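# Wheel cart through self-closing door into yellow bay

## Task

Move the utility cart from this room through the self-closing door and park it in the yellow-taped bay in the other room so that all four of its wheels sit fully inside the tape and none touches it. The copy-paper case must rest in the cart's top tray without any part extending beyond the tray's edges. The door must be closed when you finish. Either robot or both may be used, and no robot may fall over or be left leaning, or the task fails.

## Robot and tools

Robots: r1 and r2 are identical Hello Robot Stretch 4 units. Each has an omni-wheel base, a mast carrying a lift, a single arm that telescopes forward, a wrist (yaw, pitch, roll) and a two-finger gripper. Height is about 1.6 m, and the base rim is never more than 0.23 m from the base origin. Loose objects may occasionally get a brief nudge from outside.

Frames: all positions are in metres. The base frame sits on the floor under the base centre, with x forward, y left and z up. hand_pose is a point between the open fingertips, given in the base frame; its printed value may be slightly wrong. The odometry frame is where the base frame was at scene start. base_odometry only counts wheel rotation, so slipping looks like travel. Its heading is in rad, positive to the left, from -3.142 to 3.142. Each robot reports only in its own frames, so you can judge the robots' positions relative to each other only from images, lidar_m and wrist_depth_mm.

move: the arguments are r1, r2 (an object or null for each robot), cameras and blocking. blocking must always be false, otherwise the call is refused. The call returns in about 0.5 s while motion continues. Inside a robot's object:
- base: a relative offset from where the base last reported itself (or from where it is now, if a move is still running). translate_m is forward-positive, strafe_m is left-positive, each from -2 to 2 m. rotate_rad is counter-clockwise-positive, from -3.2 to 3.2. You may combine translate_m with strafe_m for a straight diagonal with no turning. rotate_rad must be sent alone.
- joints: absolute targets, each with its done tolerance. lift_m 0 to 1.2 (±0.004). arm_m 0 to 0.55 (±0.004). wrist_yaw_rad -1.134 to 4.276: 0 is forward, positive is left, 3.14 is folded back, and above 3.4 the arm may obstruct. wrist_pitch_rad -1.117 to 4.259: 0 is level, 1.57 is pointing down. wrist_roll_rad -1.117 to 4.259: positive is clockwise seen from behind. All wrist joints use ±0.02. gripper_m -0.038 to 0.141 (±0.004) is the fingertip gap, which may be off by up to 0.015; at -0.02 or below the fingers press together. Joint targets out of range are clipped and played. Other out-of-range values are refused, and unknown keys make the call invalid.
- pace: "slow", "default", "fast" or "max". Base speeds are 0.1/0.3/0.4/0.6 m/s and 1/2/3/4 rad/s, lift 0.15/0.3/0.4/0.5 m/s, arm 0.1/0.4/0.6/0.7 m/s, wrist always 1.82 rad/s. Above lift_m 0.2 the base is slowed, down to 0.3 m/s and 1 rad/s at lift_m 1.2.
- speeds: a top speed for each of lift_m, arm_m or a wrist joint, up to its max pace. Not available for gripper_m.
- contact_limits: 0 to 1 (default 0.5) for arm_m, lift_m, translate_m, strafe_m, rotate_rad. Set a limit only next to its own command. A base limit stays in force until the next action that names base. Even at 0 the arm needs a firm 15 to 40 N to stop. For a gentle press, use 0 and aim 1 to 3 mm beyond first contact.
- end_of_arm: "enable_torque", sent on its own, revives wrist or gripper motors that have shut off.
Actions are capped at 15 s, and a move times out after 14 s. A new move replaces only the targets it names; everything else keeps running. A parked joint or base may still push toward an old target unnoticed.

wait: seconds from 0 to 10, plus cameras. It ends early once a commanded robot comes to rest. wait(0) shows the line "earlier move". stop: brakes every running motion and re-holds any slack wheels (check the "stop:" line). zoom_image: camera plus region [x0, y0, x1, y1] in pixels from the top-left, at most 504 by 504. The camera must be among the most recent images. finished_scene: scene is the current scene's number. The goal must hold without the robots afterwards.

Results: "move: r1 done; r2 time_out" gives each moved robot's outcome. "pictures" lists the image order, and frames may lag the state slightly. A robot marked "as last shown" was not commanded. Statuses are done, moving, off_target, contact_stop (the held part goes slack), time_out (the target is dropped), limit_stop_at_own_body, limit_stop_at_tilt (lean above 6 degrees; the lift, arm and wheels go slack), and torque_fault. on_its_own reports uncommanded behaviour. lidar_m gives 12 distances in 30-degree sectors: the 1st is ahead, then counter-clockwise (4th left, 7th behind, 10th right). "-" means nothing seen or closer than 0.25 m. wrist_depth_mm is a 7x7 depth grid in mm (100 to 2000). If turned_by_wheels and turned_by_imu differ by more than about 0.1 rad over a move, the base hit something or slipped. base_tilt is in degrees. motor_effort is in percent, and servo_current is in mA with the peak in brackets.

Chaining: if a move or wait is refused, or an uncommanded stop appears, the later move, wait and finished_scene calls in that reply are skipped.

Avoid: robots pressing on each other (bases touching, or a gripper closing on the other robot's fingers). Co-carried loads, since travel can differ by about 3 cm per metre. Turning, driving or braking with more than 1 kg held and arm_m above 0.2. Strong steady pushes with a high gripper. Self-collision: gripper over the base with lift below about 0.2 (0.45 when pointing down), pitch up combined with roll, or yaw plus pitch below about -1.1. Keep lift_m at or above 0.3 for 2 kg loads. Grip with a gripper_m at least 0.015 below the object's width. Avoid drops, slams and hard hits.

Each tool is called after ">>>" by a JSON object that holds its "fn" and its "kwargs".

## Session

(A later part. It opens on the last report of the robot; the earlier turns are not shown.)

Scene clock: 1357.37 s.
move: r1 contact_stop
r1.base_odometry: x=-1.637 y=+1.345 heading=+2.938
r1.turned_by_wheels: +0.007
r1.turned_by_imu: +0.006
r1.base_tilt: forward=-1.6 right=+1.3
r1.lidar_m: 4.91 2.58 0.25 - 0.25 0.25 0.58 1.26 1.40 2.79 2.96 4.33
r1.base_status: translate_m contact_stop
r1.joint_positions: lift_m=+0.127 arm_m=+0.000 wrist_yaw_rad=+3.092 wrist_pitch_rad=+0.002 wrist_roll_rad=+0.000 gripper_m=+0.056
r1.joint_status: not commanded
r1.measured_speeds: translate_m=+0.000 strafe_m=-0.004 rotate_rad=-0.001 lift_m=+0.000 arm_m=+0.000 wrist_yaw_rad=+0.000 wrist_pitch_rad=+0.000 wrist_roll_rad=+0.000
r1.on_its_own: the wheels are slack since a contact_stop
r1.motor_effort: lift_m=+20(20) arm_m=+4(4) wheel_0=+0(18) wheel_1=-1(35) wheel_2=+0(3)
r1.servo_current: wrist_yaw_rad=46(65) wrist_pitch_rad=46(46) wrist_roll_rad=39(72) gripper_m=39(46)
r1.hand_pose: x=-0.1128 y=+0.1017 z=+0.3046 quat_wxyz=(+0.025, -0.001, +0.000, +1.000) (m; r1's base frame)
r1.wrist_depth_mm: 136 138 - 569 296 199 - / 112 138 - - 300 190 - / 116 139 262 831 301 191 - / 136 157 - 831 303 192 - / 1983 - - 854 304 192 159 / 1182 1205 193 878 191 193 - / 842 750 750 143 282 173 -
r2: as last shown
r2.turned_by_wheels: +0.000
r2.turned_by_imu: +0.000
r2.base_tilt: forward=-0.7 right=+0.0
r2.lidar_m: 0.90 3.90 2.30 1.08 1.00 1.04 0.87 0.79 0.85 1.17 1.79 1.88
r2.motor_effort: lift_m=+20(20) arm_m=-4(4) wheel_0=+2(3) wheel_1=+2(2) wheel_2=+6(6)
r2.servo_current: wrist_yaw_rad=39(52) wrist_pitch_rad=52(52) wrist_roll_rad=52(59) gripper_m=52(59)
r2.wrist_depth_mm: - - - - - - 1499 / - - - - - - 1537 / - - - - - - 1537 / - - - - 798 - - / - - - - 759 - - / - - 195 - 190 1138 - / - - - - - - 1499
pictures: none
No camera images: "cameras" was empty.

>>> {"fn": "move", "kwargs": {"r1": {"base":{"translate_m":0.9,"strafe_m":-0.3},"pace":"slow","contact_limits":{"translate_m":1.0}}, "blocking": false, "cameras": []}}

>>> {"fn": "wait", "kwargs": {"seconds": 10, "cameras": ["r1_head_camera","r1_head_left_camera"]}}

>>> {"fn": "wait", "kwargs": {"seconds": 6, "cameras": ["r1_head_left_camera","r1_head_right_camera","r2_head_left_camera"]}}

Scene clock: 1362.20 s.
earlier move: r1 contact_stop
move: r1 moving
r1.base_odometry: x=-1.647 y=+1.354 heading=+2.938
r1.turned_by_wheels: +0.000
r1.turned_by_imu: +0.000
r1.base_tilt: forward=-1.6 right=+1.3
r1.lidar_m: 4.89 2.55 0.25 - 0.25 0.25 0.62 1.26 1.39 2.78 2.97 4.30
r1.base_status: earlier translate_m contact_stop (by the wheels' count: +0.001 of +1.200); translate_m moving; strafe_m moving
r1.joint_positions: lift_m=+0.127 arm_m=+0.000 wrist_yaw_rad=+3.092 wrist_pitch_rad=+0.002 wrist_roll_rad=+0.000 gripper_m=+0.056
r1.joint_status: not commanded
r1.measured_speeds: translate_m=+0.048 strafe_m=-0.016 rotate_rad=-0.002 lift_m=+0.000 arm_m=+0.000 wrist_yaw_rad=+0.000 wrist_pitch_rad=+0.000 wrist_roll_rad=+0.000
r1.motor_effort: lift_m=+20(20) arm_m=+4(4) wheel_0=+3(6) wheel_1=+7(8) wheel_2=-4(6)
r1.servo_current: wrist_yaw_rad=52(65) wrist_pitch_rad=33(46) wrist_roll_rad=46(59) gripper_m=39(46)
r1.contact_limits: translate_m 1
r1.hand_pose: x=-0.1128 y=+0.1017 z=+0.3046 quat_wxyz=(+0.025, -0.001, +0.000, +1.000) (m; r1's base frame)
r1.wrist_depth_mm: 136 138 - - 300 200 - / 112 139 - - 303 191 - / 116 139 259 866 304 192 - / 137 157 - - 307 193 - / 1921 - - 917 307 193 158 / 1205 1205 194 931 191 193 - / 854 759 759 154 285 173 -
r2: as last shown
r2.turned_by_imu: +0.001
r2.lidar_m: 0.90 3.90 2.30 1.06 0.99 1.03 0.86 0.81 0.86 1.15 1.76 1.87
r2.servo_current: wrist_yaw_rad=46(52) wrist_pitch_rad=39(46) wrist_roll_rad=46(59) gripper_m=46(59)
r2.wrist_depth_mm: - - - - - - 1537 / - - - - - - 1537 / - - - - - - 1537 / - - - - 809 - - / - - - - 759 - - / - - 193 - 191 1160 - / - - - - - - 1464
pictures: none
No camera images: "cameras" was empty.

Scene clock: 1372.20 s.
earlier move: r1 moving
r1.base_odometry: x=-2.457 y=+1.824 heading=+2.938
r1.turned_by_wheels: +0.000
r1.turned_by_imu: -0.001
r1.base_tilt: forward=-1.6 right=+1.3
r1.lidar_m: 3.98 2.84 2.21 2.15 2.33 1.79 1.77 1.85 2.61 2.56 2.75 3.99
r1.base_status: translate_m moving; strafe_m moving
r1.joint_positions: lift_m=+0.127 arm_m=+0.000 wrist_yaw_rad=+3.092 wrist_pitch_rad=+0.002 wrist_roll_rad=+0.000 gripper_m=+0.056
r1.joint_status: not commanded
r1.measured_speeds: all 0
r1.motor_effort: lift_m=+20(20) arm_m=+4(4) wheel_0=+0(9) wheel_1=+3(10) wheel_2=+0(7)
r1.servo_current: wrist_yaw_rad=20(72) wrist_pitch_rad=46(52) wrist_roll_rad=39(72) gripper_m=39(52)
r1.contact_limits: translate_m 1
r1.hand_pose: x=-0.1128 y=+0.1017 z=+0.3046 quat_wxyz=(+0.025, -0.001, +0.000, +1.000) (m; r1's base frame)
r1.wrist_depth_mm: 136 138 - - - - - / 112 139 - - - - - / 116 140 220 - - - - / 137 157 - - - - - / 1661 - - 1863 1808 1863 1808 / 1182 1182 193 1205 187 1138 1118 / 854 750 759 798 788 778 809
r2.base_odometry: x=-4.141 y=-4.049 heading=-1.067
r2.turned_by_wheels: +0.000
r2.turned_by_imu: +0.001
r2.base_tilt: forward=-0.7 right=+0.1
r2.lidar_m: 0.90 3.90 1.59 1.04 1.00 1.04 0.87 0.81 0.88 1.15 1.78 1.86
r2.base_status: not commanded
r2.joint_positions: lift_m=+0.950 arm_m=+0.000 wrist_yaw_rad=-0.001 wrist_pitch_rad=+0.005 wrist_roll_rad=+1.569 gripper_m=+0.080
r2.joint_status: not commanded
r2.measured_speeds: all 0
r2.motor_effort: lift_m=+20(21) arm_m=-4(4) wheel_0=+2(3) wheel_1=+2(2) wheel_2=+6(6)
r2.servo_current: wrist_yaw_rad=46(59) wrist_pitch_rad=52(52) wrist_roll_rad=46(65) gripper_m=46(59)
r2.hand_pose: x=+0.4592 y=-0.0877 z=+1.1264 quat_wxyz=(+0.708, +0.707, +0.002, -0.002) (m; r2's base frame)
r2.wrist_depth_mm: - - - - - - 1499 / - - - - - - 1537 / - - - - - - 1576 / - - - - 809 - - / - - - - 750 - - / - - 194 - 190 1160 - / - - - - - - 1464
wait: 10.00 s; no rest
pictures: r1_head_camera, r1_head_left_camera
Images, in order (width x height): r1_head_camera 420x560, r1_head_left_camera 420x672.

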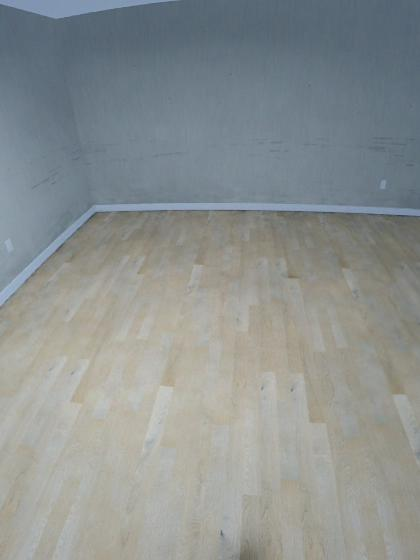

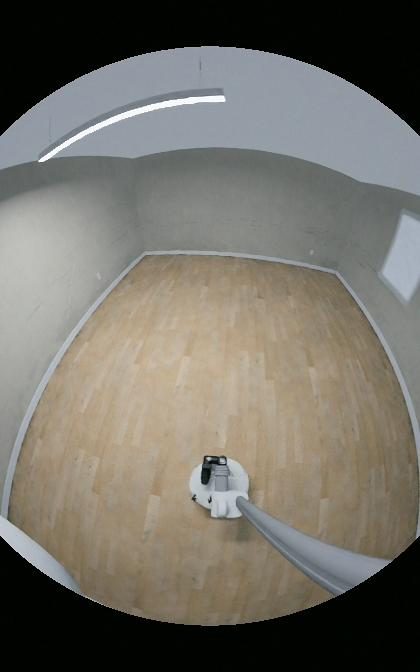

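Scene clock: 1372.43 s.
earlier move: r1 done
r1.base_odometry: x=-2.457 y=+1.824 heading=+2.938
r1.turned_by_wheels: +0.000
r1.turned_by_imu: +0.000
r1.base_tilt: forward=-1.6 right=+1.3
r1.lidar_m: 3.99 2.86 2.23 2.14 2.30 1.81 1.77 1.89 2.60 2.56 2.75 3.97
r1.base_status: done
r1.joint_positions: lift_m=+0.127 arm_m=+0.000 wrist_yaw_rad=+3.092 wrist_pitch_rad=+0.002 wrist_roll_rad=+0.000 gripper_m=+0.056
r1.joint_status: not commanded
r1.measured_speeds: all 0
r1.motor_effort: lift_m=+20(20) arm_m=+4(4) wheel_0=+3(9) wheel_1=+3(10) wheel_2=-1(7)
r1.servo_current: wrist_yaw_rad=46(72) wrist_pitch_rad=39(52) wrist_roll_rad=26(72) gripper_m=39(52)
r1.contact_limits: translate_m 1
r1.hand_pose: x=-0.1128 y=+0.1017 z=+0.3046 quat_wxyz=(+0.025, -0.001, +0.000, +1.000) (m; r1's base frame)
r1.wrist_depth_mm: 136 138 - - - - - / 112 139 - - - - - / 116 139 221 - - - - / 137 157 - - - - - / 1708 - 1708 1921 1863 1808 1808 / 1182 1182 194 1160 187 1160 1118 / 842 750 759 788 788 768 809
r2.base_odometry: x=-4.141 y=-4.049 heading=-1.067
r2.turned_by_wheels: +0.000
r2.turned_by_imu: +0.000
r2.base_tilt: forward=-0.7 right=+0.1
r2.lidar_m: 0.89 3.90 1.60 1.07 0.99 1.05 0.84 0.82 0.87 1.16 1.80 1.88
r2.base_status: not commanded
r2.joint_positions: lift_m=+0.950 arm_m=+0.000 wrist_yaw_rad=-0.001 wrist_pitch_rad=+0.005 wrist_roll_rad=+1.569 gripper_m=+0.080
r2.joint_status: not commanded
r2.measured_speeds: all 0
r2.motor_effort: lift_m=+20(21) arm_m=-4(4) wheel_0=+2(3) wheel_1=+2(2) wheel_2=+6(6)
r2.servo_current: wrist_yaw_rad=39(59) wrist_pitch_rad=39(52) wrist_roll_rad=46(65) gripper_m=52(59)
r2.hand_pose: x=+0.4592 y=-0.0877 z=+1.1264 quat_wxyz=(+0.708, +0.707, +0.002, -0.002) (m; r2's base frame)
r2.wrist_depth_mm: - - - - - - 1537 / - - - - - - 1537 / - - - - - - 1537 / - - - - 809 - - / - - - - 759 - - / - - 195 - 190 1138 - / - - - - - - 1464
wait: 0.23 of 6 s (r1 has come to rest)
pictures: r1_head_left_camera, r1_head_right_camera, r2_head_left_camera
Images, in order (width x height): r1_head_left_camera 420x672, r1_head_right_camera 420x672, r2_head_left_camera 420x672.

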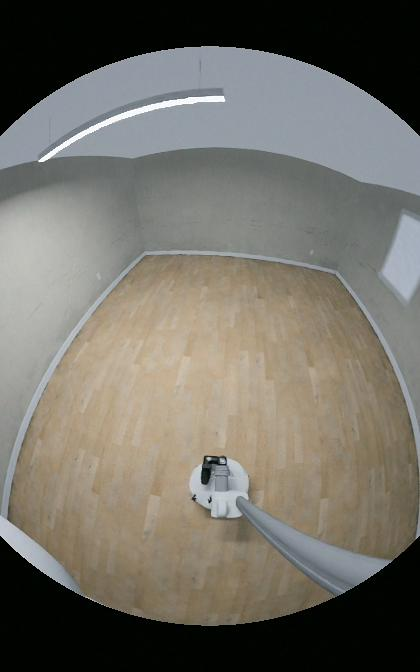

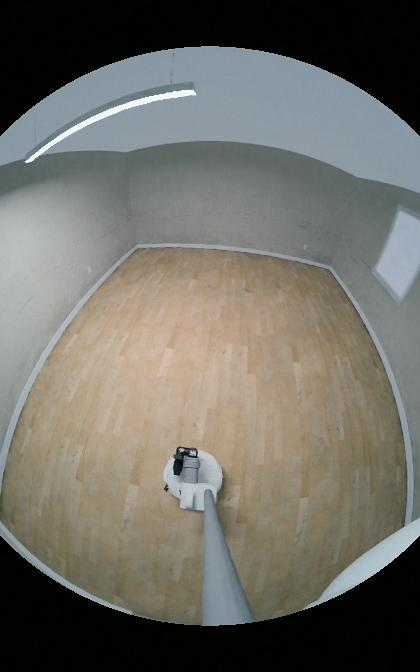

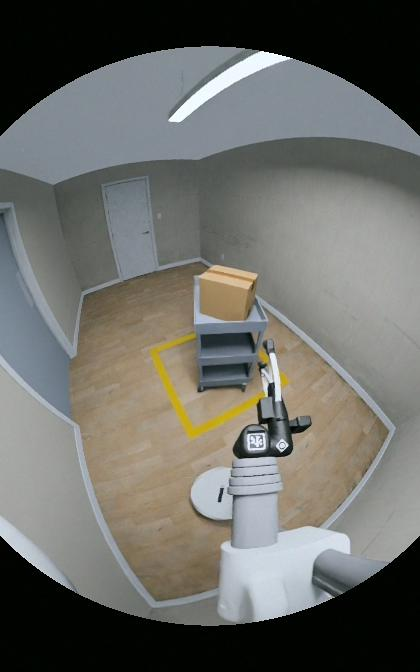

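>>> {"fn": "move", "kwargs": {"r1": {"base":{"rotate_rad":3.0}}, "blocking": false, "cameras": []}}

>>> {"fn": "wait", "kwargs": {"seconds": 6, "cameras": ["r1_head_camera","r2_head_left_camera"]}}

>>> {"fn": "zoom_image", "kwargs": {"camera": "r2_head_left_camera", "region": [0, 180, 120, 400]}}

Scene clock: 1376.67 s.
move: r1 moving
r1.base_odometry: x=-2.457 y=+1.824 heading=-3.094
r1.turned_by_wheels: +0.252
r1.turned_by_imu: +0.252
r1.base_tilt: forward=-1.6 right=+1.3
r1.lidar_m: 3.90 2.42 2.17 2.19 1.98 1.78 1.80 2.21 2.56 2.59 3.10 3.99
r1.base_status: rotate_rad moving
r1.joint_positions: lift_m=+0.127 arm_m=+0.000 wrist_yaw_rad=+3.092 wrist_pitch_rad=+0.002 wrist_roll_rad=+0.000 gripper_m=+0.056
r1.joint_status: not commanded
r1.measured_speeds: translate_m=+0.000 strafe_m=-0.001 rotate_rad=+0.974 lift_m=+0.000 arm_m=+0.000 wrist_yaw_rad=+0.000 wrist_pitch_rad=+0.000 wrist_roll_rad=+0.000
r1.motor_effort: lift_m=+20(20) arm_m=+4(4) wheel_0=-7(9) wheel_1=-7(9) wheel_2=-7(7)
r1.servo_current: wrist_yaw_rad=59(65) wrist_pitch_rad=33(46) wrist_roll_rad=52(65) gripper_m=39(46)
r1.hand_pose: x=-0.1128 y=+0.1017 z=+0.3046 quat_wxyz=(+0.025, -0.001, +0.000, +1.000) (m; r1's base frame)
r1.wrist_depth_mm: 136 138 - - - - - / 113 139 - - - - - / 116 139 270 - - - - / 137 159 - - - - - / 1983 - - 1921 1618 1618 - / 1205 1205 193 1205 187 1160 1138 / 854 750 750 809 788 768 820
r2: as last shown
r2.lidar_m: 0.91 3.88 1.57 1.05 1.00 1.05 0.85 0.82 0.85 1.17 1.79 1.84
r2.motor_effort: lift_m=+20(21) arm_m=-4(4) wheel_0=+3(3) wheel_1=+2(2) wheel_2=+6(6)
r2.servo_current: wrist_yaw_rad=52(52) wrist_pitch_rad=46(46) wrist_roll_rad=46(65) gripper_m=46(59)
r2.wrist_depth_mm: - - - - - - 1576 / - - - - - - 1537 / - - - - - - 1576 / - - - - 809 - - / - - - - 759 - - / - - 193 - 191 1160 - / - - - - - - 1464
pictures: none
No camera images: "cameras" was empty.

Scene clock: 1378.97 s.
earlier move: r1 done
r1.base_odometry: x=-2.457 y=+1.824 heading=-0.345
r1.turned_by_wheels: +2.748
r1.turned_by_imu: +2.763
r1.base_tilt: forward=-1.6 right=+1.3
r1.lidar_m: 1.77 1.79 2.37 2.56 2.59 3.39 4.11 3.35 2.33 2.17 2.20 1.90
r1.base_status: done
r1.joint_positions: lift_m=+0.127 arm_m=+0.000 wrist_yaw_rad=+3.092 wrist_pitch_rad=+0.002 wrist_roll_rad=+0.000 gripper_m=+0.056
r1.joint_status: not commanded
r1.measured_speeds: all 0
r1.motor_effort: lift_m=+20(20) arm_m=+4(4) wheel_0=-2(10) wheel_1=-1(9) wheel_2=+1(8)
r1.servo_current: wrist_yaw_rad=52(65) wrist_pitch_rad=39(46) wrist_roll_rad=39(65) gripper_m=46(52)
r1.hand_pose: x=-0.1128 y=+0.1017 z=+0.3046 quat_wxyz=(+0.025, -0.001, +0.000, +1.000) (m; r1's base frame)
r1.wrist_depth_mm: 136 138 - - - - - / 113 139 - - - - - / 114 140 268 - - - - / 137 162 - - - - - / 1983 - - - - - - / 1182 1205 194 1160 187 1182 1138 / 842 750 759 798 778 778 809
r2.base_odometry: x=-4.141 y=-4.049 heading=-1.067
r2.turned_by_wheels: +0.000
r2.turned_by_imu: +0.000
r2.base_tilt: forward=-0.7 right=+0.1
r2.lidar_m: 0.91 3.91 1.60 1.04 0.98 1.02 0.85 0.81 0.85 1.17 1.79 1.85
r2.base_status: not commanded
r2.joint_positions: lift_m=+0.950 arm_m=+0.000 wrist_yaw_rad=-0.001 wrist_pitch_rad=+0.005 wrist_roll_rad=+1.569 gripper_m=+0.080
r2.joint_status: not commanded
r2.measured_speeds: all 0
r2.motor_effort: lift_m=+20(21) arm_m=-4(4) wheel_0=+2(3) wheel_1=+2(2) wheel_2=+6(6)
r2.servo_current: wrist_yaw_rad=46(59) wrist_pitch_rad=39(52) wrist_roll_rad=52(65) gripper_m=52(59)
r2.hand_pose: x=+0.4592 y=-0.0877 z=+1.1264 quat_wxyz=(+0.708, +0.707, +0.002, -0.002) (m; r2's base frame)
r2.wrist_depth_mm: - - - - - - 1499 / - - - - - - 1537 / - - - - - - 1618 / - - - - 798 - - / - - - - 759 - - / - - 194 - 190 1160 - / - - - - - - 1464
wait: 2.30 of 6 s (r1 has come to rest)
pictures: r1_head_camera, r2_head_left_camera
Images, in order (width x height): r1_head_camera 420x560, r2_head_left_camera 420x672.

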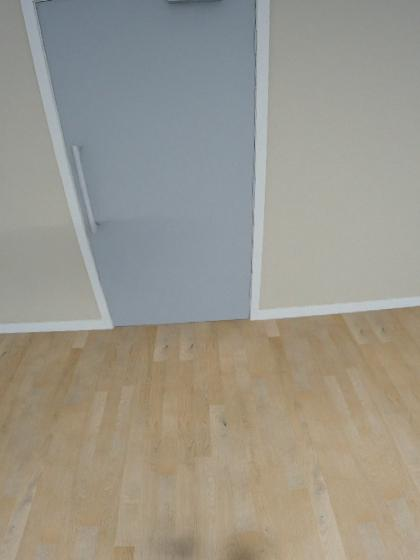

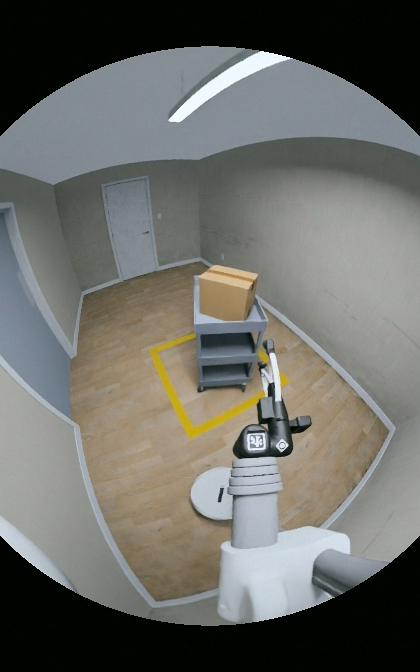

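Scaled by 2.291 from the camera's 420x672 image, which has a finer 600x960 frame.

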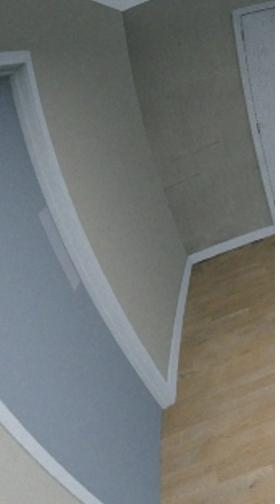

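>>> {"fn": "finished_scene", "kwargs": {"scene": 1}}

The scene is finished: the task was done.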